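# Copy the reference drawing onto the pad using the marker

## Task

Using the marker, reproduce the reference image called 'drawing' on the paper pad. The image stands for the entire sheet, and its top edge belongs at the pad's long side farthest from the robot. The scrap strip lying next to the pad is not checked.

## Robot and tools

Robot: two UR-type arms, left_arm and right_arm, each ending in a 16-motor four-finger hand (left_arm has a left hand, the mirror of the right one). The URDF root of left_arm sits near (-0.018, +0.450, +0.017) m and that of right_arm near (-0.011, -0.439, +0.017) m.

Frames. Scene frame: origin at table height between the arms, +z up, +x out across the table away from the robot, left_arm on the +y side. Reported positions (m), quaternions (wxyz) and velocities use this frame. Each hand point sits just off the palm near the index and middle knuckles. Its axes: +z runs along straight fingers toward the tips, +y points out of the palm face, +x runs across the palm away from the thumb on the right hand but toward the thumb on the left hand. A fixed mast sticks out near the wrist on the palm side and can strike things.

The 48-number row (used by execute_actions and move). One flat list covers both arms, every value in [-1, 1]: left_arm dx, dy, dz, rx, ry, rz; then 16 left_gripper motor goals; then left_gripper current_limit and speed; then the same 24 numbers for right_arm and right_gripper. The six pose numbers are offsets, not poses: they count from that arm's Hand target as it stood when the action or move began, along the Hand target's own axes. Scale: 1.0 equals 0.6 m for dx/dy/dz and 180 degrees for rx/ry/rz, which form one rotation vector. All zeros re-requests the current Hand target. The 16 motor numbers are absolute goal angles scaled between each hinge's two stops, in this order: index_abd, index_mcp, index_pip, index_dip, middle_abd, middle_mcp, middle_pip, middle_dip, ring_abd, ring_mcp, ring_pip, ring_dip, thumb_cmc, thumb_axl, thumb_mcp, thumb_ipl. Straight values: _abd 0.00, _mcp +0.75, _pip +0.58, _dip +0.70, thumb_cmc +0.71, thumb_axl +0.68, thumb_mcp +0.23, thumb_ipl +0.17; moving toward -1 bends fingers toward the palm. A 0 is a real goal, so to keep a hand unchanged resend its hand_goal, hand_current_limit and hand_speed. current_limit maps -1..+1 to 0..550 mA (floor 11 mA); speed sets hinge rate as (speed+1)/2 of 8.5 rad/s. Initial values: +0.4 and -0.6. On this left_gripper, index_dip goals are capped at +68.3 degrees.

Tools.
- execute_actions(actions, cameras): actions is a list of actions; each action is up to 15 rows, one per 1/30 s step, the last row repeated to fill 15. Every row counts from the action's starting Hand target, not from the previous row. cameras lists names or ["all"]; an empty actions list returns images by default.
- move(target, speed, blend, stop_force, zero, blocking, cameras): straight-line paths for each hand point. target is one row or up to 15 rows; every row is an offset from the same starting Hand targets. speed: m/s, 0.002 to 3.6 (default 0.25), rotation up to twice that in rad/s; one value or one per target. blend: corner rounding in m (0 means stop at each target). stop_force: 3 to 120 N, ends an arm's path when its wrist sensor feels that much push against the motion; not allowed with blocking=false; unreliable while the hand rotates; omit it when backing off a contact. zero (default true) re-zeroes the sensor before the move. Paths cap at 10 s. The result adds a move: line with an ending word (done, off_target, moving, held, fault) and limits such as paced or held.
- wait(seconds 0 to 10, cameras), stop(cameras) to brake a running move.
- zoom_image(camera, region [x0, y0, x1, y1] pixels, at most 504 wide and high) on cam_high, cam_above, cam_left_wrist or cam_right_wrist (all 504x504), only from the newest images.
- show_instructions() shows the reference image; zero_wrist_force(arm); read_manual(section); finished_scene(scene=1) ends irreversibly.

Results give per arm end_effector_position, end_effector_quat_wxyz, velocities (or "within noise"), Hand target (the next offsets' origin; the hand often rests a little short of it), joint positions and torques, Wrist force/torque in the end effector's own axes plus a peak line, and per hand hand_goal, hand_measured, hand_current_ma, hand_state (moving, goal, blocked, overload). Warning lines: MOTOR HOT, HAND FAULT (later motion calls in that reply are skipped), TORQUE FAULT, OVER-TEMPERATURE FAULT.

Cautions. Commanded orientation is clipped to 32 degrees from the measured one per step. Arms are stiff: aiming even slightly past a hard contact can trigger a 10 s fault stop; outside force around 150 N or wrist torque 25.2 N m does this. For drawing, grip the marker firmly, approach the pad slowly with a modest stop_force, and lift clear before traveling. Keep the arms apart, since the clearance check is imperfect and contact between them can fail the scene. Avoid paths close to an arm's own base. A finger motor at 495 mA or more for 5 s shuts off for 10 s. Never let the marker or anything else drop or leave the table, and avoid fast impacts.

Each tool is called after "Call:" by a JSON object that holds its "op" and its "data".

Reference images:

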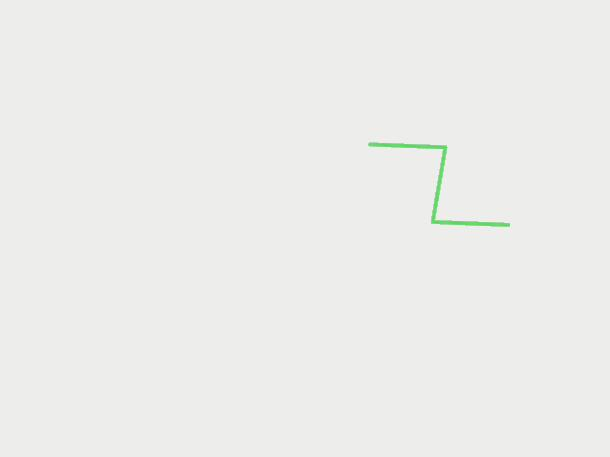

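## Session

Call:
{"op": "execute_actions", "data": {"actions": []}}

Scene clock: 0.00 s.
left_arm: end_effector_position=(+0.3220, +0.2814, +0.1403) hand_goal=(+0.000, +0.754, +0.576, +0.696, +0.000, +0.754, +0.576, +0.696, +0.000, +0.754, +0.576, +0.696, +0.714, +0.678, +0.226, +0.168) hand_measured=(+0.000, +0.754, +0.576, +0.696, +0.000, +0.754, +0.576, +0.696, +0.000, +0.754, +0.576, +0.696, +0.714, +0.678, +0.226, +0.168) hand_current_ma=(+0, +0, +0, +0, +0, +0, +0, +0, +0, +0, +0, +0, +0, +0, +0, +0) hand_state=(goal, goal, goal, goal, goal, goal, goal, goal, goal, goal, goal, goal, goal, goal, goal, goal) hand_current_limit=0.40 hand_speed=-0.60 end_effector_quat_wxyz=(+0.003, +0.938, +0.346, -0.004) | right_arm: end_effector_position=(+0.7467, -0.1132, +0.3196) hand_goal=(+0.000, +0.754, +0.576, +0.696, +0.000, +0.754, +0.576, +0.696, +0.000, +0.754, +0.576, +0.696, +0.714, +0.678, +0.226, +0.168) hand_measured=(+0.000, +0.754, +0.576, +0.696, +0.000, +0.754, +0.576, +0.696, +0.000, +0.754, +0.576, +0.696, +0.714, +0.678, +0.226, +0.168) hand_current_ma=(+0, +0, +0, +0, +0, +0, +0, +0, +0, +0, +0, +0, +0, +0, +0, +0) hand_state=(goal, goal, goal, goal, goal, goal, goal, goal, goal, goal, goal, goal, goal, goal, goal, goal) hand_current_limit=0.40 hand_speed=-0.60 end_effector_quat_wxyz=(+0.055, +0.147, +0.915, +0.372)
Joint positions: left_arm=[3.222 -1.134 -2.526 -1.059 1.563 0.928] | right_arm=[-0.005 -1.057 1.454 -2.238 -0.839 -1.163]
Joint velocities: within noise
Joint torques (N m): no reading
Wrist force (N): no reading
Wrist torque (N m): no reading
Wrist force, peak (N): no reading
Hand target: left_arm +0.3220, +0.2814, +0.1403; +0.003, +0.938, +0.346, -0.004 | right_arm +0.7467, -0.1132, +0.3196; +0.055, +0.147, +0.915, +0.372

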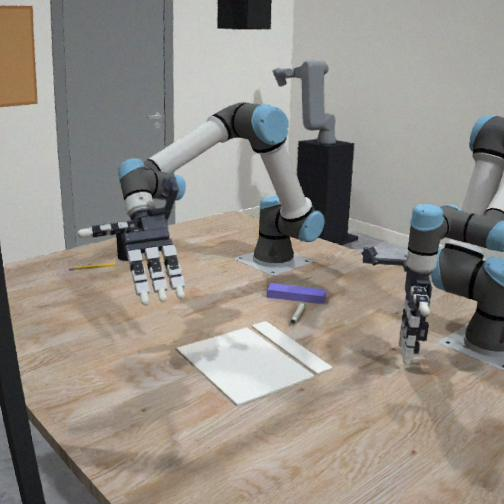

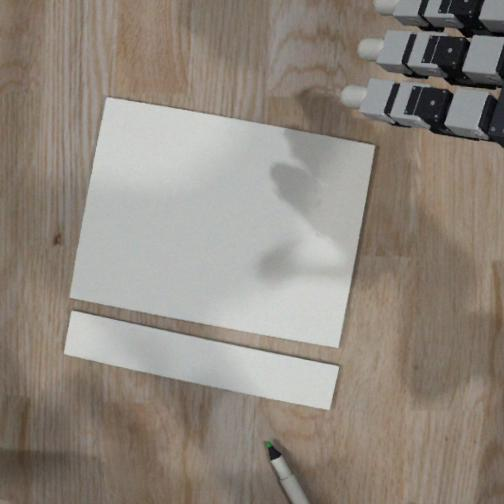

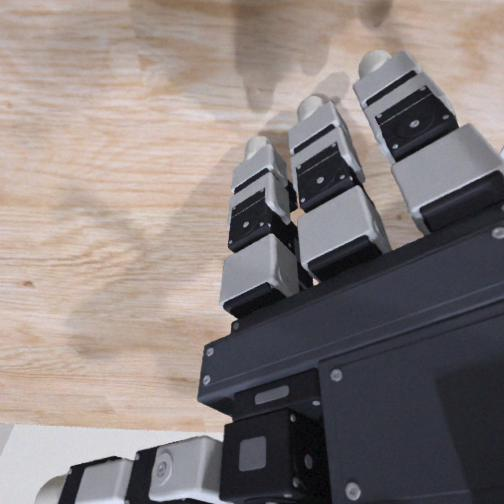

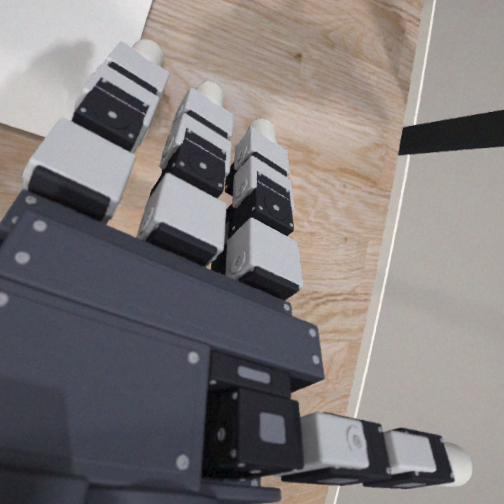

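Call:
{"op": "zoom_image", "data": {"camera": "cam_high", "region": [170, 240, 380, 420]}}

Call:
{"op": "zoom_image", "data": {"camera": "cam_above", "region": [180, 380, 360, 504]}}

Call:
{"op": "zoom_image", "data": {"camera": "cam_high", "region": [250, 270, 350, 340]}}

Scaled by 2.400 from the camera's 504x504 image, which has a finer 720x720 frame.

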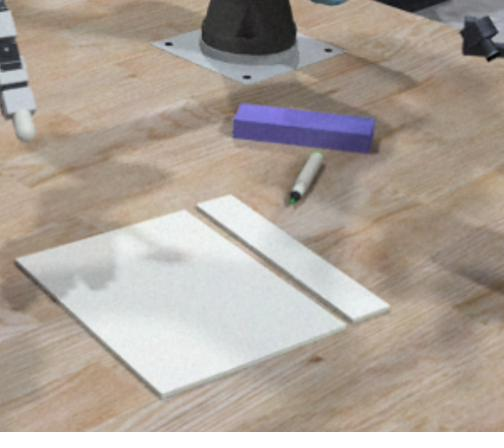

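Scaled by 2.800 from the camera's 504x504 image, which has a finer 720x720 frame.

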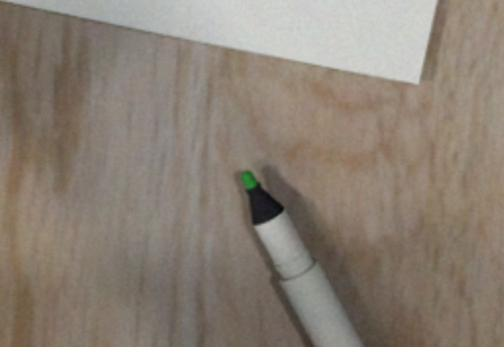

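Scaled by 5.040 from the camera's 504x504 image, which has a finer 720x720 frame.

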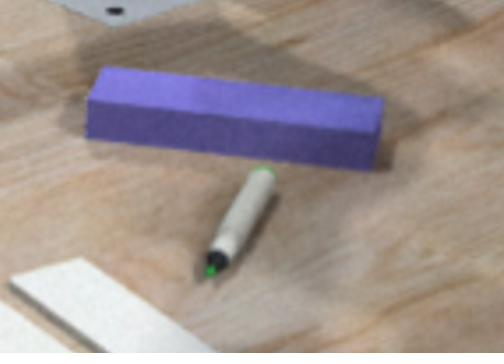

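Call:
{"op": "move", "data": {"target": [0,0,0,0,0,0,0,0.754,0.576,0.696,0,0.754,0.576,0.696,0,0.754,0.576,0.696,0.714,0.678,0.226,0.168,0.4,-0.6,0.5351,-0.0745,-0.0901,0.2384,0.0724,-0.1859,0,0.918,-0.793,0.696,0,0.918,-0.793,0.696,0,-0.068,-0.883,-0.174,-0.686,0.677,-0.326,0.168,0.4,-0.6], "speed": 0.25, "cameras": ["all"]}}

Scene clock: 190.83 s.
left_arm: end_effector_position=(+0.3220, +0.2814, +0.1403) hand_goal=(+0.000, +0.754, +0.576, +0.696, +0.000, +0.754, +0.576, +0.696, +0.000, +0.754, +0.576, +0.696, +0.714, +0.678, +0.226, +0.168) hand_measured=(+0.000, +0.754, +0.576, +0.696, +0.000, +0.754, +0.576, +0.696, +0.000, +0.754, +0.576, +0.696, +0.714, +0.678, +0.224, +0.168) hand_current_ma=(+0, -2, +1, +0, +0, -2, +1, +0, +0, -2, +1, +0, +1, -2, -8, -1) hand_state=(goal, goal, goal, goal, goal, goal, goal, goal, goal, goal, goal, goal, goal, goal, goal, goal) hand_current_limit=0.40 hand_speed=-0.60 end_effector_quat_wxyz=(+0.003, +0.938, +0.346, -0.004) | right_arm: end_effector_position=(+0.4201, -0.0799, +0.3303) hand_goal=(+0.000, +0.918, -0.792, +0.696, +0.000, +0.918, -0.792, +0.696, +0.000, -0.068, -0.882, -0.174, -0.686, +0.678, -0.326, +0.168) hand_measured=(+0.000, +0.920, -0.784, +0.696, +0.000, +0.920, -0.784, +0.696, +0.000, -0.050, -0.880, -0.172, -0.684, +0.678, -0.328, +0.168) hand_current_ma=(+0, +2, +7, +0, +0, +2, +9, +0, +0, +31, +2, +2, +1, +0, -2, +0) hand_state=(goal, goal, goal, goal, goal, goal, goal, goal, goal, goal, goal, goal, goal, goal, goal, goal) hand_current_limit=0.40 hand_speed=-0.60 end_effector_quat_wxyz=(+0.000, -0.147, +0.989, +0.001)
Joint positions: left_arm=[3.222 -1.134 -2.526 -1.059 1.563 0.928] | right_arm=[0.306 -1.559 1.673 -1.685 -1.57 -1.572]
Joint torques (N m): left_arm=[1.19 2.95 19.45 2.31 0.15 -0.19] | right_arm=[14.95 -30.33 -10.15 -1.04 -1.41 1.79]
Wrist force (N): left_arm=[0.1 0.3 0.0] | right_arm=[-0.8 0.0 -0.9]
Wrist torque (N m): left_arm=[0.03 -0.01 0.01] | right_arm=[0.29 0.06 -0.10]
Wrist force, peak (N): left_arm=[0.3 0.5 0.1] | right_arm=[-1.0 -0.3 -1.4]
Hand target: left_arm +0.3220, +0.2814, +0.1403; +0.003, +0.938, +0.346, -0.004 | right_arm +0.4200, -0.0798, +0.3303; +0.000, -0.147, +0.989, +0.000
Off the commanded pose: left_arm 0.000 m, 0 deg | right_arm 0.000 m, 0 deg.
move: done
camera_calibration:
cam_right_wrist: T_world_to_cam=[[0.602364, 0.798212, -0.00384126, -0.149617], [0.526304, -0.393544, 0.753742, -0.556332], [0.600134, -0.456049, -0.65716, 0.0511936], [0, 0, 0, 1]] pos_world=[0.352201, -0.0761684, 0.452398]

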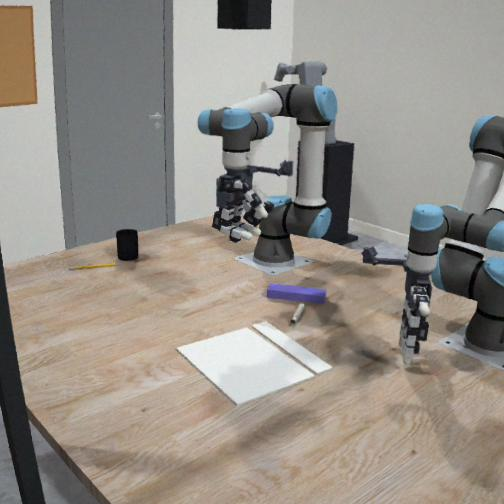

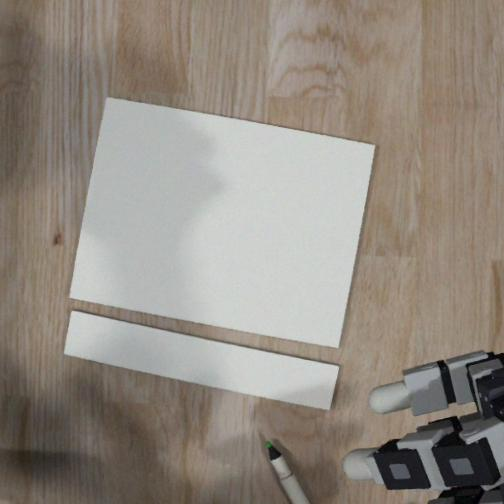

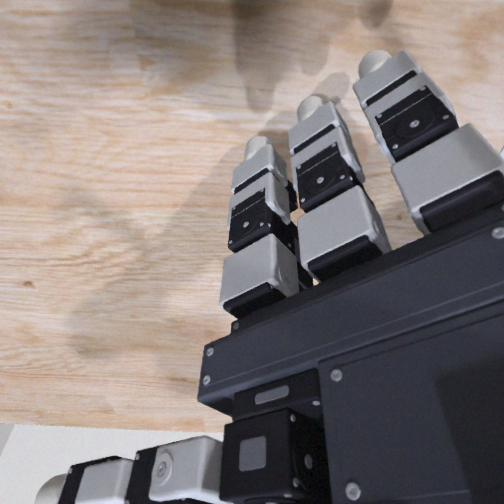

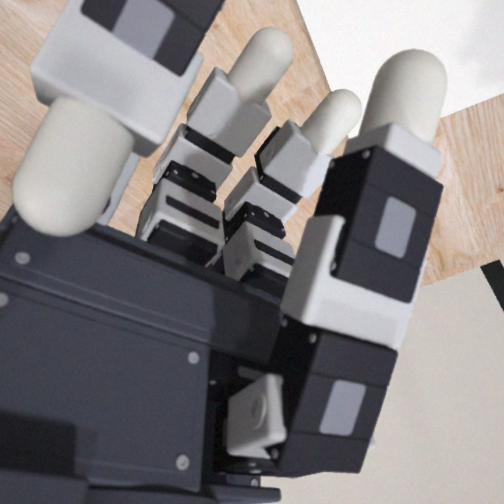

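Call:
{"op": "move", "data": {"target": [0,0,0,0,0,0,0,0.754,0.576,0.696,0,0.754,0.576,0.696,0,0.754,0.576,0.696,0.714,0.678,0.226,0.168,0.4,-0.6,0.2294,0.1502,0.3338,0.3599,-0.0315,-0.0495,0,0.918,-0.793,0.696,0,0.918,-0.793,0.696,0,-0.068,-0.883,-0.174,-0.686,0.677,-0.326,0.168,0.4,-0.6], "speed": 0.25, "cameras": ["all"]}}

Scene clock: 210.30 s.
left_arm: end_effector_position=(+0.3220, +0.2814, +0.1403) hand_goal=(+0.000, +0.754, +0.576, +0.696, +0.000, +0.754, +0.576, +0.696, +0.000, +0.754, +0.576, +0.696, +0.714, +0.678, +0.226, +0.168) hand_measured=(+0.000, +0.754, +0.576, +0.696, +0.000, +0.754, +0.576, +0.696, +0.000, +0.754, +0.576, +0.696, +0.714, +0.678, +0.224, +0.168) hand_current_ma=(+0, -2, +1, +0, +0, -2, +1, +0, +0, -2, +1, +0, +1, -2, -8, -1) hand_state=(goal, goal, goal, goal, goal, goal, goal, goal, goal, goal, goal, goal, goal, goal, goal, goal) hand_current_limit=0.40 hand_speed=-0.60 end_effector_quat_wxyz=(+0.003, +0.938, +0.346, -0.004) | right_arm: end_effector_position=(+0.2619, -0.0336, +0.1302) hand_goal=(+0.000, +0.918, -0.792, +0.696, +0.000, +0.918, -0.792, +0.696, +0.000, -0.068, -0.882, -0.174, -0.686, +0.678, -0.326, +0.168) hand_measured=(+0.000, +0.912, -0.788, +0.696, +0.000, +0.914, -0.788, +0.696, +0.000, -0.064, -0.880, -0.172, -0.684, +0.678, -0.326, +0.168) hand_current_ma=(+0, -5, +3, +0, +0, -5, +3, +0, +0, +4, +2, +2, +1, +0, +0, +0) hand_state=(goal, goal, goal, goal, goal, goal, goal, goal, goal, goal, goal, goal, goal, goal, goal, goal) hand_current_limit=0.40 hand_speed=-0.60 end_effector_quat_wxyz=(+0.125, -0.197, +0.821, -0.522)
Joint positions: left_arm=[3.222 -1.134 -2.526 -1.059 1.563 0.928] | right_arm=[1.04 -1.199 1.723 -1.249 -2.447 -0.598]
Joint torques (N m): left_arm=[2.08 2.92 19.71 2.46 0.22 -0.4] | right_arm=[14.76 -25.4 -32.49 0.54 1.05 1.71]
Wrist force (N): left_arm=[0.1 0.3 0.1] | right_arm=[-1.0 0.8 -1.4]
Wrist torque (N m): left_arm=[0.04 -0.02 0.00] | right_arm=[0.62 0.11 -0.06]
Wrist force, peak (N): left_arm=[0.3 0.6 -0.1] | right_arm=[-1.5 1.2 -1.5]
Hand target: left_arm +0.3220, +0.2814, +0.1403; +0.003, +0.938, +0.346, -0.004 | right_arm +0.2619, -0.0336, +0.1302; +0.125, -0.197, +0.821, -0.522
Off the commanded pose: left_arm 0.000 m, 0 deg | right_arm 0.000 m, 0 deg.
move: done
camera_calibration:
cam_right_wrist: T_world_to_cam=[[0.609345, 0.585589, -0.534588, -0.0318211], [0.138487, 0.585251, 0.798938, -0.1755], [0.780718, -0.560862, 0.275523, -0.13662], [0, 0, 0, 1]] pos_world=[0.150356, 0.044721, 0.160845]

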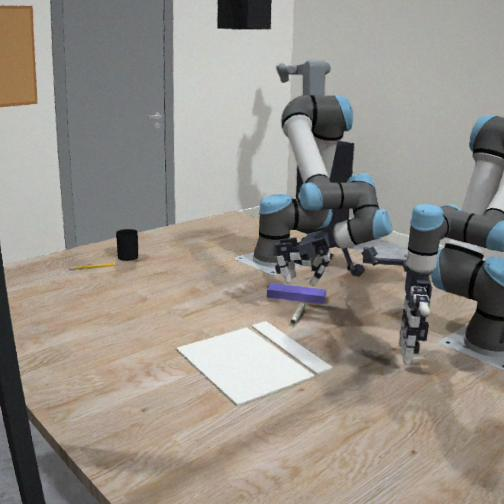

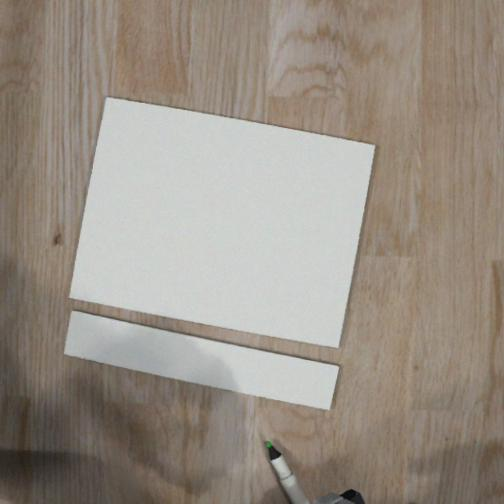

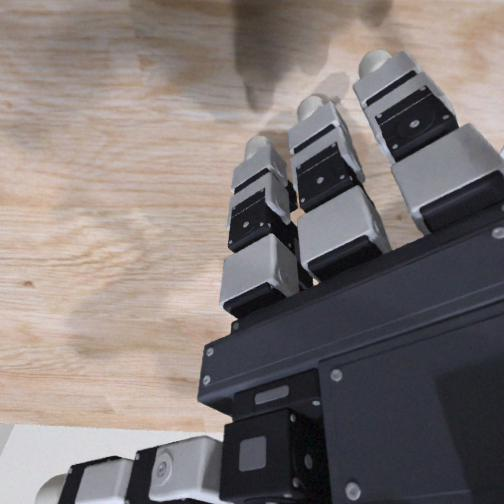

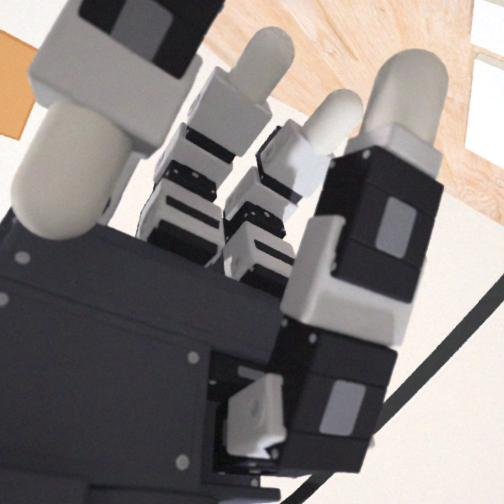

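Call:
{"op": "move", "data": {"target": [0,0,0,0,0,0,0,0.754,0.576,0.696,0,0.754,0.576,0.696,0,0.754,0.576,0.696,0.714,0.678,0.226,0.168,0.4,-0.6,0,0.0906,0.0423,0,0,0,0,0.918,-0.793,0.696,0,0.918,-0.793,0.696,0,-0.068,-0.883,-0.174,-0.686,0.677,-0.326,0.168,0.4,-0.6], "speed": 0.15, "cameras": ["cam_high", "cam_above", "cam_right_wrist"]}}

Call:
{"op": "zoom_image", "data": {"camera": "cam_high", "region": [240, 220, 360, 340]}}

Call:
{"op": "zoom_image", "data": {"camera": "cam_above", "region": [224, 404, 384, 504]}}

Scene clock: 219.60 s.
left_arm: end_effector_position=(+0.3220, +0.2814, +0.1403) hand_goal=(+0.000, +0.754, +0.576, +0.696, +0.000, +0.754, +0.576, +0.696, +0.000, +0.754, +0.576, +0.696, +0.714, +0.678, +0.226, +0.168) hand_measured=(+0.000, +0.754, +0.576, +0.696, +0.000, +0.754, +0.576, +0.696, +0.000, +0.754, +0.576, +0.696, +0.714, +0.678, +0.224, +0.168) hand_current_ma=(+0, -2, +1, +0, +0, -2, +1, +0, +0, -2, +1, +0, +1, -2, -8, -1) hand_state=(goal, goal, goal, goal, goal, goal, goal, goal, goal, goal, goal, goal, goal, goal, goal, goal) hand_current_limit=0.40 hand_speed=-0.60 end_effector_quat_wxyz=(+0.003, +0.938, +0.346, -0.004) | right_arm: end_effector_position=(+0.2617, -0.0335, +0.0703) hand_goal=(+0.000, +0.918, -0.792, +0.696, +0.000, +0.918, -0.792, +0.696, +0.000, -0.068, -0.882, -0.174, -0.686, +0.678, -0.326, +0.168) hand_measured=(+0.000, +0.912, -0.788, +0.696, +0.000, +0.912, -0.788, +0.696, +0.000, -0.064, -0.880, -0.172, -0.684, +0.678, -0.326, +0.168) hand_current_ma=(+0, -6, +3, +0, +0, -5, +3, +0, +0, +4, +2, +2, +1, +0, +0, +0) hand_state=(goal, goal, goal, goal, goal, goal, goal, goal, goal, goal, goal, goal, goal, goal, goal, goal) hand_current_limit=0.40 hand_speed=-0.60 end_effector_quat_wxyz=(+0.125, -0.197, +0.821, -0.522)
Joint positions: left_arm=[3.222 -1.134 -2.526 -1.059 1.563 0.928] | right_arm=[1.04 -1.118 1.785 -1.391 -2.447 -0.597]
Joint torques (N m): left_arm=[1.18 3.38 20.28 2.49 0.23 -0.4] | right_arm=[-5.73 -25.35 -3.6 -2.06 -2.62 -1.66]
Wrist force (N): left_arm=[0.2 0.2 0.3] | right_arm=[-1.4 0.9 -1.2]
Wrist torque (N m): left_arm=[0.01 -0.02 0.01] | right_arm=[0.60 0.16 -0.01]
Wrist force, peak (N): left_arm=[0.0 0.6 0.1] | right_arm=[-1.4 -0.1 -1.9]
Hand target: left_arm +0.3220, +0.2814, +0.1403; +0.003, +0.938, +0.346, -0.004 | right_arm +0.2618, -0.0335, +0.0702; +0.125, -0.197, +0.821, -0.522
Off the commanded pose: left_arm 0.000 m, 0 deg | right_arm 0.000 m, 0 deg.
move: done
camera_calibration:
cam_right_wrist: T_world_to_cam=[[0.609333, 0.585562, -0.534631, -0.0637724], [0.138445, 0.585334, 0.798885, -0.127667], [0.780735, -0.560803, 0.275595, -0.119916], [0, 0, 0, 1]] pos_world=[0.150156, 0.0448212, 0.100944]
Images, in order (width x height): cam_high 504x504, cam_above 504x504, cam_right_wrist 504x504.

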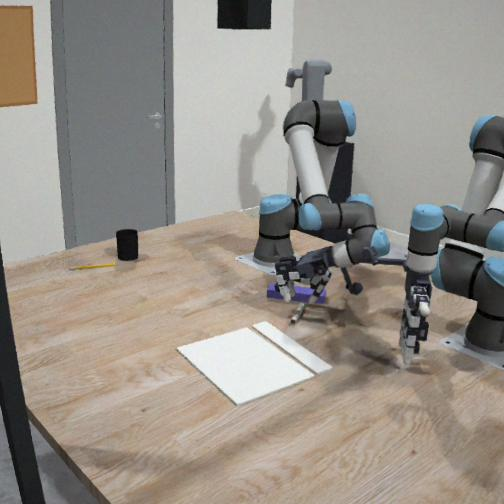

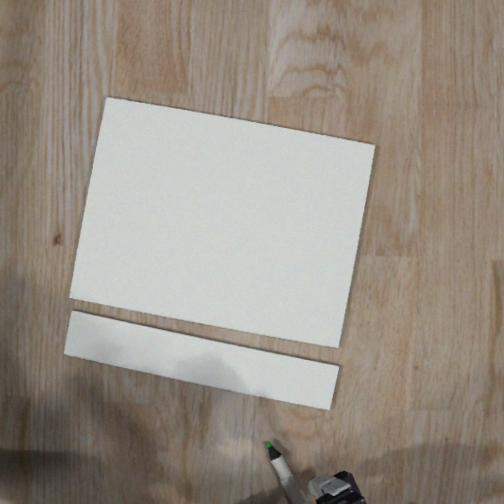

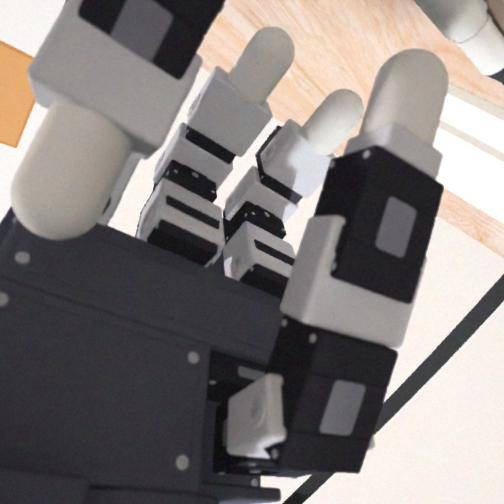

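Scaled by 4.200 from the camera's 504x504 image, which has a finer 720x720 frame.

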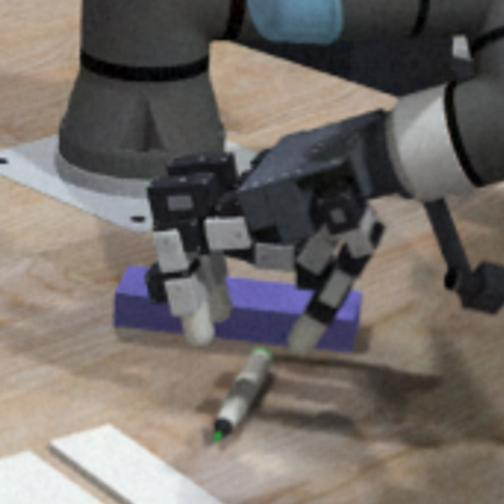

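Scaled by 3.150 from the camera's 504x504 image, which has a finer 720x720 frame.

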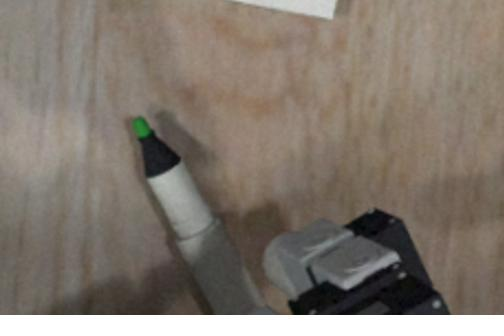

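Call:
{"op": "move", "data": {"target": [0,0,0,0,0,0,0,0.754,0.576,0.696,0,0.754,0.576,0.696,0,0.754,0.576,0.696,0.714,0.678,0.226,0.168,0.4,-0.6,0.0011,0.0322,0.0268,0,-0.0126,-0.0059,0,0.918,-0.793,0.696,0,0.918,-0.793,0.696,0,-0.068,-0.883,-0.174,-0.686,0.677,-0.326,0.168,0.4,-0.6], "speed": 0.1, "cameras": ["cam_high", "cam_above", "cam_right_wrist"]}}

Call:
{"op": "zoom_image", "data": {"camera": "cam_high", "region": [260, 260, 340, 340]}}

Scene clock: 239.83 s.
left_arm: end_effector_position=(+0.3220, +0.2814, +0.1403) hand_goal=(+0.000, +0.754, +0.576, +0.696, +0.000, +0.754, +0.576, +0.696, +0.000, +0.754, +0.576, +0.696, +0.714, +0.678, +0.226, +0.168) hand_measured=(+0.000, +0.754, +0.576, +0.696, +0.000, +0.754, +0.576, +0.696, +0.000, +0.754, +0.576, +0.696, +0.714, +0.678, +0.224, +0.168) hand_current_ma=(+0, -2, +1, +0, +0, -2, +1, +0, +0, -2, +1, +0, +1, -2, -8, -1) hand_state=(goal, goal, goal, goal, goal, goal, goal, goal, goal, goal, goal, goal, goal, goal, goal, goal) hand_current_limit=0.40 hand_speed=-0.60 end_effector_quat_wxyz=(+0.003, +0.938, +0.346, -0.004) | right_arm: end_effector_position=(+0.2641, -0.0395, +0.0459) hand_goal=(+0.000, +0.918, -0.792, +0.696, +0.000, +0.918, -0.792, +0.696, +0.000, -0.068, -0.882, -0.174, -0.686, +0.678, -0.326, +0.168) hand_measured=(+0.000, +0.912, -0.788, +0.696, +0.000, +0.912, -0.788, +0.696, +0.000, -0.064, -0.880, -0.172, -0.684, +0.678, -0.326, +0.168) hand_current_ma=(+0, -6, +3, +0, +0, -5, +3, +0, +0, +3, +2, +2, +1, +0, +0, +0) hand_state=(goal, goal, goal, goal, goal, goal, goal, goal, goal, goal, goal, goal, goal, goal, goal, goal) hand_current_limit=0.40 hand_speed=-0.60 end_effector_quat_wxyz=(+0.136, -0.215, +0.816, -0.519)
Joint positions: left_arm=[3.222 -1.134 -2.526 -1.059 1.563 0.928] | right_arm=[1.036 -1.102 1.849 -1.511 -2.481 -0.648]
Joint torques (N m): left_arm=[1.15 3.59 20.59 2.41 0.19 -0.41] | right_arm=[-12.45 -25.52 -3.14 -2.47 -2.72 -1.4]
Wrist force (N): left_arm=[0.3 0.2 0.0] | right_arm=[-1.4 0.2 -1.0]
Wrist torque (N m): left_arm=[0.02 -0.04 0.02] | right_arm=[0.50 0.15 -0.01]
Wrist force, peak (N): left_arm=[0.5 0.5 0.0] | right_arm=[-1.4 0.7 -1.4]
Hand target: left_arm +0.3220, +0.2814, +0.1403; +0.003, +0.938, +0.346, -0.004 | right_arm +0.2641, -0.0395, +0.0459; +0.136, -0.215, +0.816, -0.519
Off the commanded pose: left_arm 0.000 m, 0 deg | right_arm 0.000 m, 0 deg.
move: done
camera_calibration:
cam_right_wrist: T_world_to_cam=[[0.583329, 0.611521, -0.534574, -0.0668856], [0.112828, 0.590763, 0.798917, -0.0980151], [0.804361, -0.526346, 0.275613, -0.123338], [0, 0, 0, 1]] pos_world=[0.149284, 0.0338871, 0.0765443]
Images, in order (width x height): cam_high 504x504, cam_above 504x504, cam_right_wrist 504x504.

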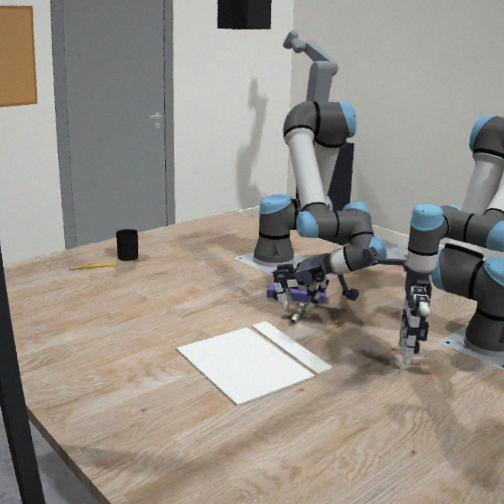

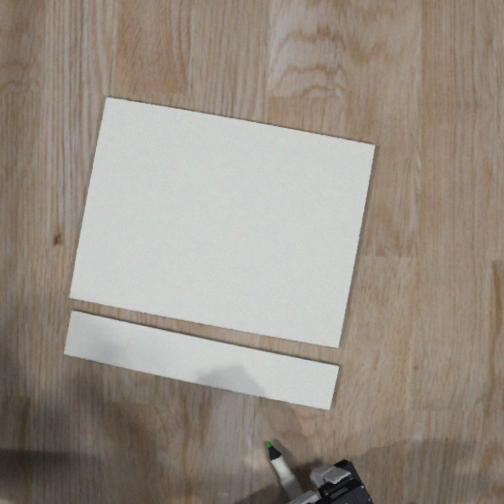

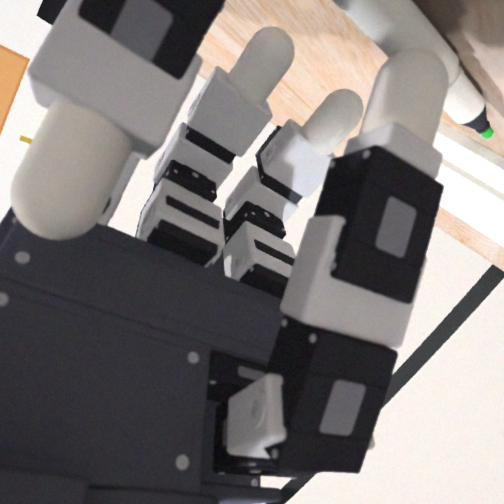

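Scaled by 6.300 from the camera's 504x504 image, which has a finer 720x720 frame.

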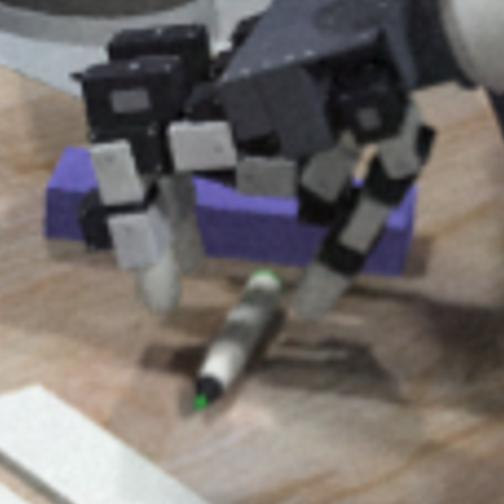

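Call:
{"op": "move", "data": {"target": [0,0,0,0,0,0,0,0.754,0.576,0.696,0,0.754,0.576,0.696,0,0.754,0.576,0.696,0.714,0.678,0.226,0.168,0.4,-0.6,0,0.0264,0.0123,0,0,0,0,0.918,-0.793,0.696,0,0.918,-0.793,0.696,0,-0.068,-0.883,-0.174,-0.686,0.677,-0.326,0.168,0.4,-0.6], "speed": 0.03, "stop_force": 6, "cameras": ["cam_high", "cam_above", "cam_right_wrist"]}}

Call:
{"op": "zoom_image", "data": {"camera": "cam_high", "region": [260, 260, 340, 340]}}

Scene clock: 250.17 s.
left_arm: end_effector_position=(+0.3220, +0.2814, +0.1403) hand_goal=(+0.000, +0.754, +0.576, +0.696, +0.000, +0.754, +0.576, +0.696, +0.000, +0.754, +0.576, +0.696, +0.714, +0.678, +0.226, +0.168) hand_measured=(+0.000, +0.754, +0.576, +0.696, +0.000, +0.754, +0.576, +0.696, +0.000, +0.754, +0.576, +0.696, +0.714, +0.678, +0.224, +0.168) hand_current_ma=(+0, -2, +1, +0, +0, -2, +1, +0, +0, -2, +1, +0, +1, -2, -8, -1) hand_state=(goal, goal, goal, goal, goal, goal, goal, goal, goal, goal, goal, goal, goal, goal, goal, goal) hand_current_limit=0.40 hand_speed=-0.60 end_effector_quat_wxyz=(+0.003, +0.938, +0.346, -0.004) | right_arm: end_effector_position=(+0.2641, -0.0395, +0.0284) hand_goal=(+0.000, +0.918, -0.792, +0.696, +0.000, +0.918, -0.792, +0.696, +0.000, -0.068, -0.882, -0.174, -0.686, +0.678, -0.326, +0.168) hand_measured=(+0.000, +0.912, -0.788, +0.696, +0.000, +0.912, -0.788, +0.696, +0.000, -0.064, -0.880, -0.172, -0.684, +0.678, -0.326, +0.168) hand_current_ma=(+0, -6, +3, +0, +0, -5, +3, +0, +0, +3, +2, +2, +1, +0, +0, +0) hand_state=(goal, goal, goal, goal, goal, goal, goal, goal, goal, goal, goal, goal, goal, goal, goal, goal) hand_current_limit=0.40 hand_speed=-0.60 end_effector_quat_wxyz=(+0.136, -0.215, +0.816, -0.519)
Joint positions: left_arm=[3.222 -1.134 -2.526 -1.059 1.563 0.928] | right_arm=[1.036 -1.072 1.861 -1.553 -2.481 -0.648]
Joint torques (N m): left_arm=[2.37 3.75 20.58 2.76 0.32 -0.51] | right_arm=[10.8 -26.21 -2.36 -2.3 1.04 -1.06]
Wrist force (N): left_arm=[0.2 0.5 0.1] | right_arm=[-1.2 0.6 -0.9]
Wrist torque (N m): left_arm=[0.05 -0.03 0.01] | right_arm=[0.55 0.13 0.02]
Wrist force, peak (N): left_arm=[0.1 0.6 0.1] | right_arm=[-1.6 0.7 -1.2]
Hand target: left_arm +0.3220, +0.2814, +0.1403; +0.003, +0.938, +0.346, -0.004 | right_arm +0.2641, -0.0395, +0.0284; +0.136, -0.215, +0.816, -0.519
Off the commanded pose: left_arm 0.000 m, 0 deg | right_arm 0.000 m, 0 deg.
move: done
camera_calibration:
cam_right_wrist: T_world_to_cam=[[0.58319, 0.611612, -0.534622, -0.0761614], [0.112836, 0.590759, 0.798919, -0.084024], [0.804461, -0.526246, 0.275513, -0.118448], [0, 0, 0, 1]] pos_world=[0.149184, 0.0338866, 0.0590447]
Images, in order (width x height): cam_high 504x504, cam_above 504x504, cam_right_wrist 504x504.

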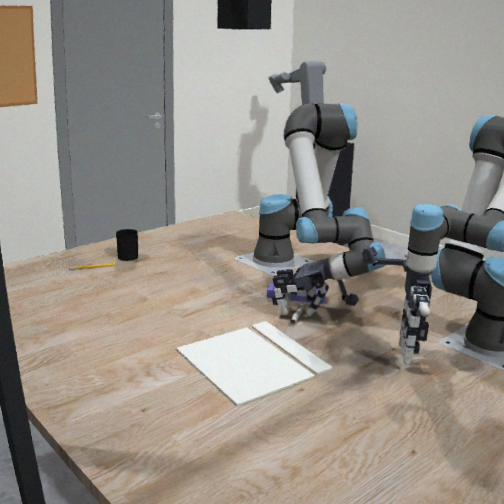

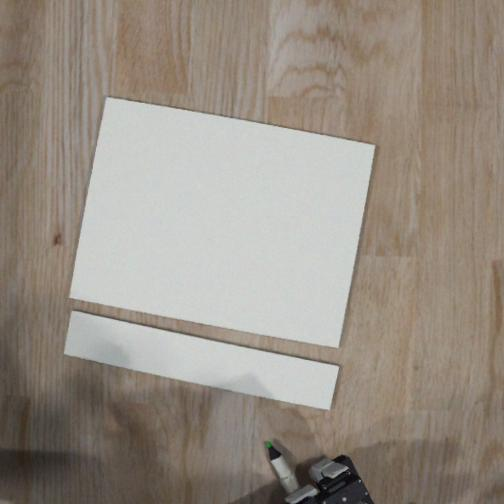

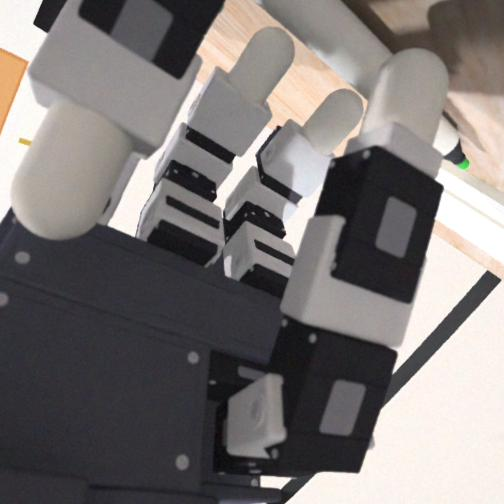

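Scaled by 6.300 from the camera's 504x504 image, which has a finer 720x720 frame.

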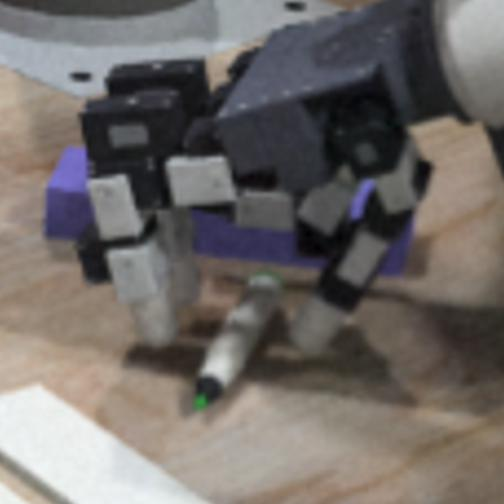

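Call:
{"op": "move", "data": {"target": [0,0,0,0,0,0,0,0.754,0.576,0.696,0,0.754,0.576,0.696,0,0.754,0.576,0.696,0.714,0.678,0.226,0.168,0.4,-0.6,0,0,0,0,0,0,0,0.62,-0.793,0.696,0,0.62,-0.793,0.696,0,-0.068,-0.883,-0.174,-0.686,0.677,-0.326,0.168,0.4,-0.92], "cameras": ["cam_high", "cam_above", "cam_right_wrist"]}}

Call:
{"op": "zoom_image", "data": {"camera": "cam_high", "region": [260, 260, 340, 340]}}

Scene clock: 255.30 s.
left_arm: end_effector_position=(+0.3220, +0.2814, +0.1403) hand_goal=(+0.000, +0.754, +0.576, +0.696, +0.000, +0.754, +0.576, +0.696, +0.000, +0.754, +0.576, +0.696, +0.714, +0.678, +0.226, +0.168) hand_measured=(+0.000, +0.754, +0.576, +0.696, +0.000, +0.754, +0.576, +0.696, +0.000, +0.754, +0.576, +0.696, +0.714, +0.678, +0.224, +0.168) hand_current_ma=(+0, -2, +1, +0, +0, -2, +1, +0, +0, -2, +1, +0, +1, -2, -8, -1) hand_state=(goal, goal, goal, goal, goal, goal, goal, goal, goal, goal, goal, goal, goal, goal, goal, goal) hand_current_limit=0.40 hand_speed=-0.60 end_effector_quat_wxyz=(+0.003, +0.938, +0.346, -0.004) | right_arm: end_effector_position=(+0.2641, -0.0395, +0.0284) hand_goal=(+0.000, +0.620, -0.792, +0.696, +0.000, +0.620, -0.792, +0.696, +0.000, -0.068, -0.882, -0.174, -0.686, +0.678, -0.326, +0.168) hand_measured=(+0.000, +0.616, -0.788, +0.696, +0.000, +0.618, -0.788, +0.696, +0.000, -0.064, -0.880, -0.172, -0.684, +0.678, -0.326, +0.168) hand_current_ma=(+0, -3, +3, +0, +0, -2, +3, +0, +0, +3, +2, +2, +1, +0, +0, +0) hand_state=(goal, goal, goal, goal, goal, goal, goal, goal, goal, goal, goal, goal, goal, goal, goal, goal) hand_current_limit=0.40 hand_speed=-0.92 end_effector_quat_wxyz=(+0.136, -0.215, +0.816, -0.519)
Joint positions: left_arm=[3.222 -1.134 -2.526 -1.059 1.563 0.928] | right_arm=[1.036 -1.072 1.861 -1.553 -2.481 -0.648]
Joint torques (N m): left_arm=[1.9 3.42 21.29 2.67 0.36 -0.58] | right_arm=[10.98 -26.91 -2.42 -2.33 0.93 -1.28]
Wrist force (N): left_arm=[0.2 0.4 0.0] | right_arm=[-1.3 0.6 -1.2]
Wrist torque (N m): left_arm=[0.06 -0.02 0.00] | right_arm=[0.61 0.15 0.02]
Wrist force, peak (N): left_arm=[0.4 0.4 0.1] | right_arm=[-1.6 0.8 -1.2]
Hand target: left_arm +0.3220, +0.2814, +0.1403; +0.003, +0.938, +0.346, -0.004 | right_arm +0.2641, -0.0395, +0.0284; +0.136, -0.215, +0.816, -0.519
Off the commanded pose: left_arm 0.000 m, 0 deg | right_arm 0.000 m, 0 deg.
move: done
camera_calibration:
cam_right_wrist: T_world_to_cam=[[0.58319, 0.611612, -0.534622, -0.0761614], [0.112836, 0.590759, 0.798919, -0.084024], [0.804461, -0.526246, 0.275513, -0.118448], [0, 0, 0, 1]] pos_world=[0.149184, 0.0338866, 0.0590447]
Images, in order (width x height): cam_high 504x504, cam_above 504x504, cam_right_wrist 504x504.

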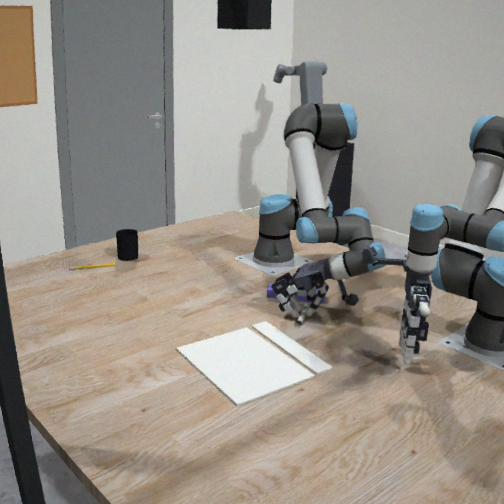

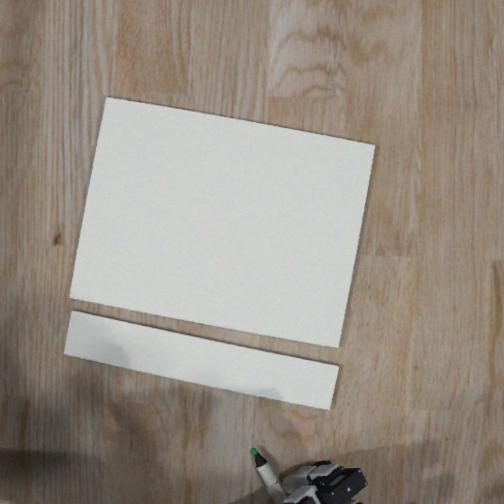

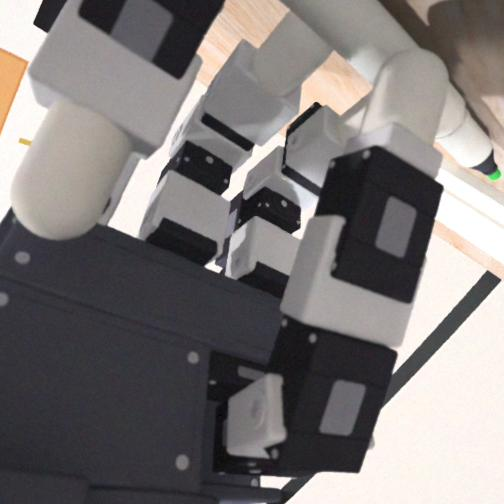

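Scaled by 6.300 from the camera's 504x504 image, which has a finer 720x720 frame.

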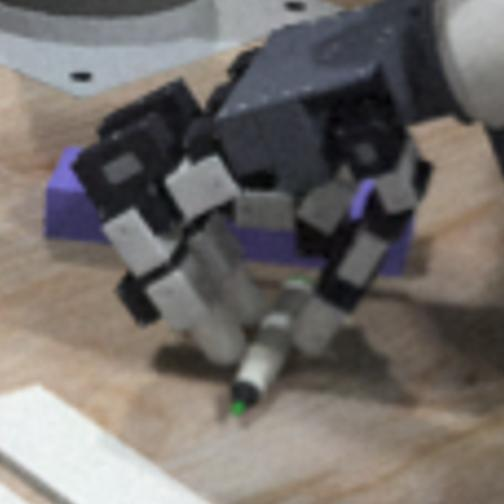

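Call:
{"op": "move", "data": {"target": [0,0,0,0,0,0,0,0.754,0.576,0.696,0,0.754,0.576,0.696,0,0.754,0.576,0.696,0.714,0.678,0.226,0.168,0.4,-0.6,0,0,0,0,0,0,0,0.56,-0.793,0.696,0,0.56,-0.793,0.696,0,-0.068,-0.883,-0.174,-0.686,0.677,-0.326,0.168,0.4,-0.95], "cameras": ["cam_right_wrist"]}}

Scene clock: 257.67 s.
left_arm: end_effector_position=(+0.3220, +0.2814, +0.1403) hand_goal=(+0.000, +0.754, +0.576, +0.696, +0.000, +0.754, +0.576, +0.696, +0.000, +0.754, +0.576, +0.696, +0.714, +0.678, +0.226, +0.168) hand_measured=(+0.000, +0.754, +0.576, +0.696, +0.000, +0.754, +0.576, +0.696, +0.000, +0.754, +0.576, +0.696, +0.714, +0.678, +0.224, +0.168) hand_current_ma=(+0, -2, +1, +0, +0, -2, +1, +0, +0, -2, +1, +0, +1, -2, -8, -1) hand_state=(goal, goal, goal, goal, goal, goal, goal, goal, goal, goal, goal, goal, goal, goal, goal, goal) hand_current_limit=0.40 hand_speed=-0.60 end_effector_quat_wxyz=(+0.003, +0.938, +0.346, -0.004) | right_arm: end_effector_position=(+0.2641, -0.0395, +0.0284) hand_goal=(+0.000, +0.560, -0.792, +0.696, +0.000, +0.560, -0.792, +0.696, +0.000, -0.068, -0.882, -0.174, -0.686, +0.678, -0.326, +0.168) hand_measured=(+0.000, +0.588, -0.790, +0.696, +0.000, +0.590, -0.790, +0.696, +0.000, -0.064, -0.880, -0.172, -0.684, +0.678, -0.316, +0.172) hand_current_ma=(+0, +54, +1, +0, +0, +59, +1, +0, +0, +3, +2, +2, +1, +0, +16, +4) hand_state=(goal, blocked, goal, goal, goal, blocked, goal, goal, goal, goal, goal, goal, goal, goal, goal, goal) hand_current_limit=0.40 hand_speed=-0.95 end_effector_quat_wxyz=(+0.136, -0.215, +0.816, -0.519)
Joint positions: left_arm=[3.222 -1.134 -2.526 -1.059 1.563 0.928] | right_arm=[1.036 -1.072 1.861 -1.553 -2.481 -0.648]
Joint torques (N m): left_arm=[2.34 3.71 20.37 2.66 0.27 -0.8] | right_arm=[11.59 -27.35 -1.88 -2.38 0.98 -1.04]
Wrist force (N): left_arm=[0.3 0.3 -0.1] | right_arm=[-1.3 -5.9 -2.5]
Wrist torque (N m): left_arm=[0.05 -0.04 0.02] | right_arm=[0.44 0.14 -0.01]
Wrist force, peak (N): left_arm=[0.2 0.4 0.4] | right_arm=[-1.4 -6.1 -2.3]
Hand target: left_arm +0.3220, +0.2814, +0.1403; +0.003, +0.938, +0.346, -0.004 | right_arm +0.2641, -0.0395, +0.0284; +0.136, -0.215, +0.816, -0.519
Off the commanded pose: left_arm 0.000 m, 0 deg | right_arm 0.000 m, 0 deg.
move: done
camera_calibration:
cam_right_wrist: T_world_to_cam=[[0.58319, 0.611612, -0.534622, -0.0761614], [0.112836, 0.590759, 0.798919, -0.084024], [0.804461, -0.526246, 0.275513, -0.118448], [0, 0, 0, 1]] pos_world=[0.149184, 0.0338866, 0.0590447]
Images, in order (width x height): cam_right_wrist 504x504.

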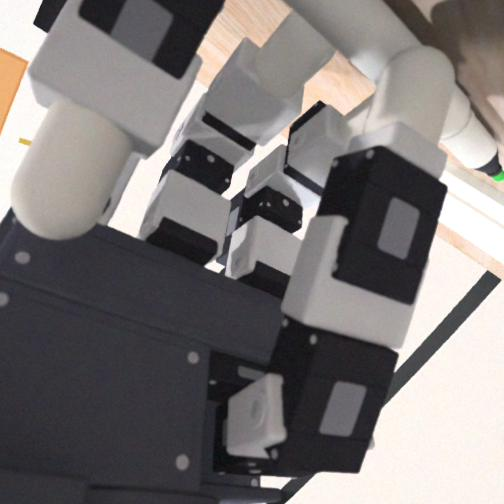

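Call:
{"op": "move", "data": {"target": [[0,0,0,0,0,0,0,0.754,0.576,0.696,0,0.754,0.576,0.696,0,0.754,0.576,0.696,0.714,0.678,0.226,0.168,0.4,-0.6,0,0,0,0,0,0,0,0.68,-0.793,0.696,0,0.68,-0.793,0.696,0,-0.068,-0.883,-0.174,-0.686,0.677,-0.326,0.168,0.4,-0.92],[0,0,0,0,0,0,0,0.754,0.576,0.696,0,0.754,0.576,0.696,0,0.754,0.576,0.696,0.714,0.678,0.226,0.168,0.4,-0.6,0,0.0062,0.0029,0,0,0,0,0.68,-0.793,0.696,0,0.68,-0.793,0.696,0,-0.068,-0.883,-0.174,-0.686,0.677,-0.326,0.168,0.4,-0.92]], "speed": 0.03}}

Call:
{"op": "move", "data": {"target": [0,0,0,0,0,0,0,0.754,0.576,0.696,0,0.754,0.576,0.696,0,0.754,0.576,0.696,0.714,0.678,0.226,0.168,0.4,-0.6,0,0,0,0,0,0,0,0.56,-0.793,0.696,0,0.56,-0.793,0.696,0,-0.068,-0.883,-0.174,-0.686,0.677,-0.326,0.168,0.4,-0.95], "cameras": ["cam_high", "cam_above", "cam_right_wrist"]}}

Call:
{"op": "zoom_image", "data": {"camera": "cam_high", "region": [260, 260, 340, 340]}}

Scene clock: 265.53 s.
left_arm: end_effector_position=(+0.3220, +0.2814, +0.1403) hand_goal=(+0.000, +0.754, +0.576, +0.696, +0.000, +0.754, +0.576, +0.696, +0.000, +0.754, +0.576, +0.696, +0.714, +0.678, +0.226, +0.168) hand_measured=(+0.000, +0.754, +0.576, +0.696, +0.000, +0.754, +0.576, +0.696, +0.000, +0.754, +0.576, +0.696, +0.714, +0.678, +0.224, +0.168) hand_current_ma=(+0, -2, +1, +0, +0, -2, +1, +0, +0, -2, +1, +0, +1, -2, -8, -1) hand_state=(goal, goal, goal, goal, goal, goal, goal, goal, goal, goal, goal, goal, goal, goal, goal, goal) hand_current_limit=0.40 hand_speed=-0.60 end_effector_quat_wxyz=(+0.003, +0.938, +0.346, -0.004) | right_arm: end_effector_position=(+0.2641, -0.0395, +0.0244) hand_goal=(+0.000, +0.680, -0.792, +0.696, +0.000, +0.680, -0.792, +0.696, +0.000, -0.068, -0.882, -0.174, -0.686, +0.678, -0.326, +0.168) hand_measured=(+0.000, +0.664, -0.790, +0.696, +0.000, +0.666, -0.790, +0.696, +0.000, -0.064, -0.880, -0.172, -0.684, +0.678, -0.320, +0.172) hand_current_ma=(+0, -25, +1, +0, +0, -22, +1, +0, +0, +3, +2, +2, +1, +0, +7, +4) hand_state=(goal, goal, goal, goal, goal, goal, goal, goal, goal, goal, goal, goal, goal, goal, goal, goal) hand_current_limit=0.40 hand_speed=-0.92 end_effector_quat_wxyz=(+0.136, -0.215, +0.816, -0.519)
Joint positions: left_arm=[3.222 -1.134 -2.526 -1.059 1.563 0.928] | right_arm=[1.036 -1.065 1.863 -1.562 -2.481 -0.648]
Joint torques (N m): left_arm=[1.26 3.84 21.15 2.91 0.38 -0.88] | right_arm=[10.5 -27.15 -1.31 -2.09 1.05 0.34]
Wrist force (N): left_arm=[0.2 0.3 -0.1] | right_arm=[-1.3 0.6 -1.2]
Wrist torque (N m): left_arm=[0.05 -0.02 0.01] | right_arm=[0.60 0.14 0.01]
Wrist force, peak (N): left_arm=[0.5 0.5 0.2] | right_arm=[-1.4 -6.1 -2.6]
Hand target: left_arm +0.3220, +0.2814, +0.1403; +0.003, +0.938, +0.346, -0.004 | right_arm +0.2641, -0.0395, +0.0243; +0.136, -0.215, +0.816, -0.519
Off the commanded pose: left_arm 0.000 m, 0 deg | right_arm 0.000 m, 0 deg.
move: done

Scene clock: 266.40 s.
left_arm: end_effector_position=(+0.3220, +0.2814, +0.1403) hand_goal=(+0.000, +0.754, +0.576, +0.696, +0.000, +0.754, +0.576, +0.696, +0.000, +0.754, +0.576, +0.696, +0.714, +0.678, +0.226, +0.168) hand_measured=(+0.000, +0.754, +0.576, +0.696, +0.000, +0.754, +0.576, +0.696, +0.000, +0.754, +0.576, +0.696, +0.714, +0.678, +0.224, +0.168) hand_current_ma=(+0, -2, +1, +0, +0, -2, +1, +0, +0, -2, +1, +0, +1, -2, -8, -1) hand_state=(goal, goal, goal, goal, goal, goal, goal, goal, goal, goal, goal, goal, goal, goal, goal, goal) hand_current_limit=0.40 hand_speed=-0.60 end_effector_quat_wxyz=(+0.003, +0.938, +0.346, -0.004) | right_arm: end_effector_position=(+0.2641, -0.0395, +0.0243) hand_goal=(+0.000, +0.560, -0.792, +0.696, +0.000, +0.560, -0.792, +0.696, +0.000, -0.068, -0.882, -0.174, -0.686, +0.678, -0.326, +0.168) hand_measured=(+0.000, +0.598, -0.790, +0.696, +0.000, +0.600, -0.790, +0.696, +0.000, -0.064, -0.880, -0.172, -0.684, +0.678, -0.310, +0.174) hand_current_ma=(+0, +84, +1, +0, +0, +90, +1, +0, +0, +3, +2, +2, +1, +0, +31, +10) hand_state=(goal, blocked, goal, goal, goal, blocked, goal, goal, goal, goal, goal, goal, goal, goal, goal, goal) hand_current_limit=0.40 hand_speed=-0.95 end_effector_quat_wxyz=(+0.136, -0.215, +0.816, -0.519)
Joint positions: left_arm=[3.222 -1.134 -2.526 -1.059 1.563 0.928] | right_arm=[1.036 -1.065 1.863 -1.562 -2.481 -0.648]
Joint torques (N m): left_arm=[2.43 3.98 22.08 2.84 0.42 -1.03] | right_arm=[10.09 -26.05 -1.72 -2.36 0.85 0.65]
Wrist force (N): left_arm=[0.0 0.3 0.0] | right_arm=[-1.6 -6.0 -2.3]
Wrist torque (N m): left_arm=[0.04 0.00 0.00] | right_arm=[0.44 0.15 -0.01]
Wrist force, peak (N): left_arm=[0.4 0.4 0.2] | right_arm=[-1.6 -6.0 -2.3]
Hand target: left_arm +0.3220, +0.2814, +0.1403; +0.003, +0.938, +0.346, -0.004 | right_arm +0.2641, -0.0395, +0.0243; +0.136, -0.215, +0.816, -0.519
Off the commanded pose: left_arm 0.000 m, 0 deg | right_arm 0.000 m, 0 deg.
move: done
camera_calibration:
cam_right_wrist: T_world_to_cam=[[0.58319, 0.611612, -0.534622, -0.0783533], [0.112836, 0.590759, 0.798919, -0.0807484], [0.804461, -0.526246, 0.275513, -0.117318], [0, 0, 0, 1]] pos_world=[0.149184, 0.0338866, 0.0549447]
Images, in order (width x height): cam_high 504x504, cam_above 504x504, cam_right_wrist 504x504.

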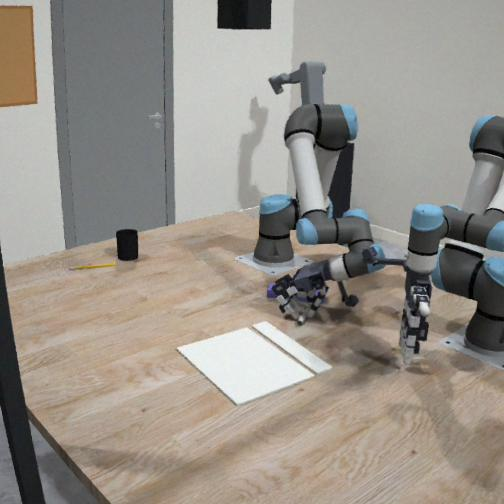

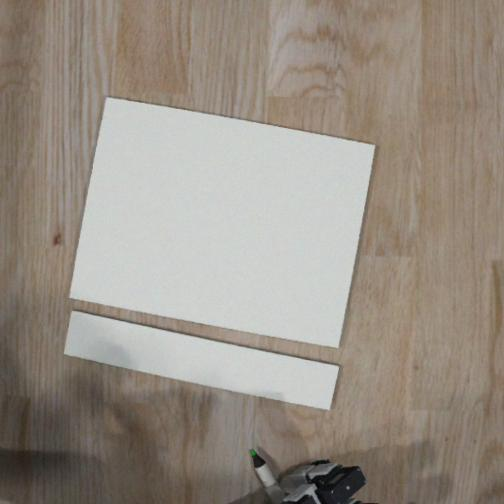

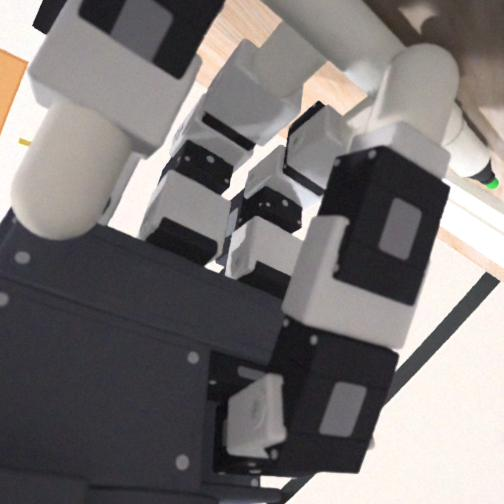

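Scaled by 6.300 from the camera's 504x504 image, which has a finer 720x720 frame.

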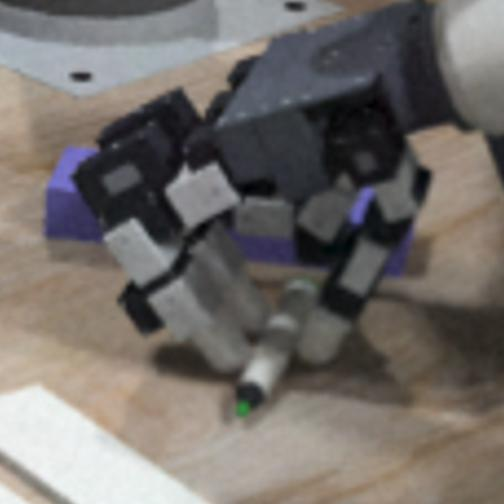

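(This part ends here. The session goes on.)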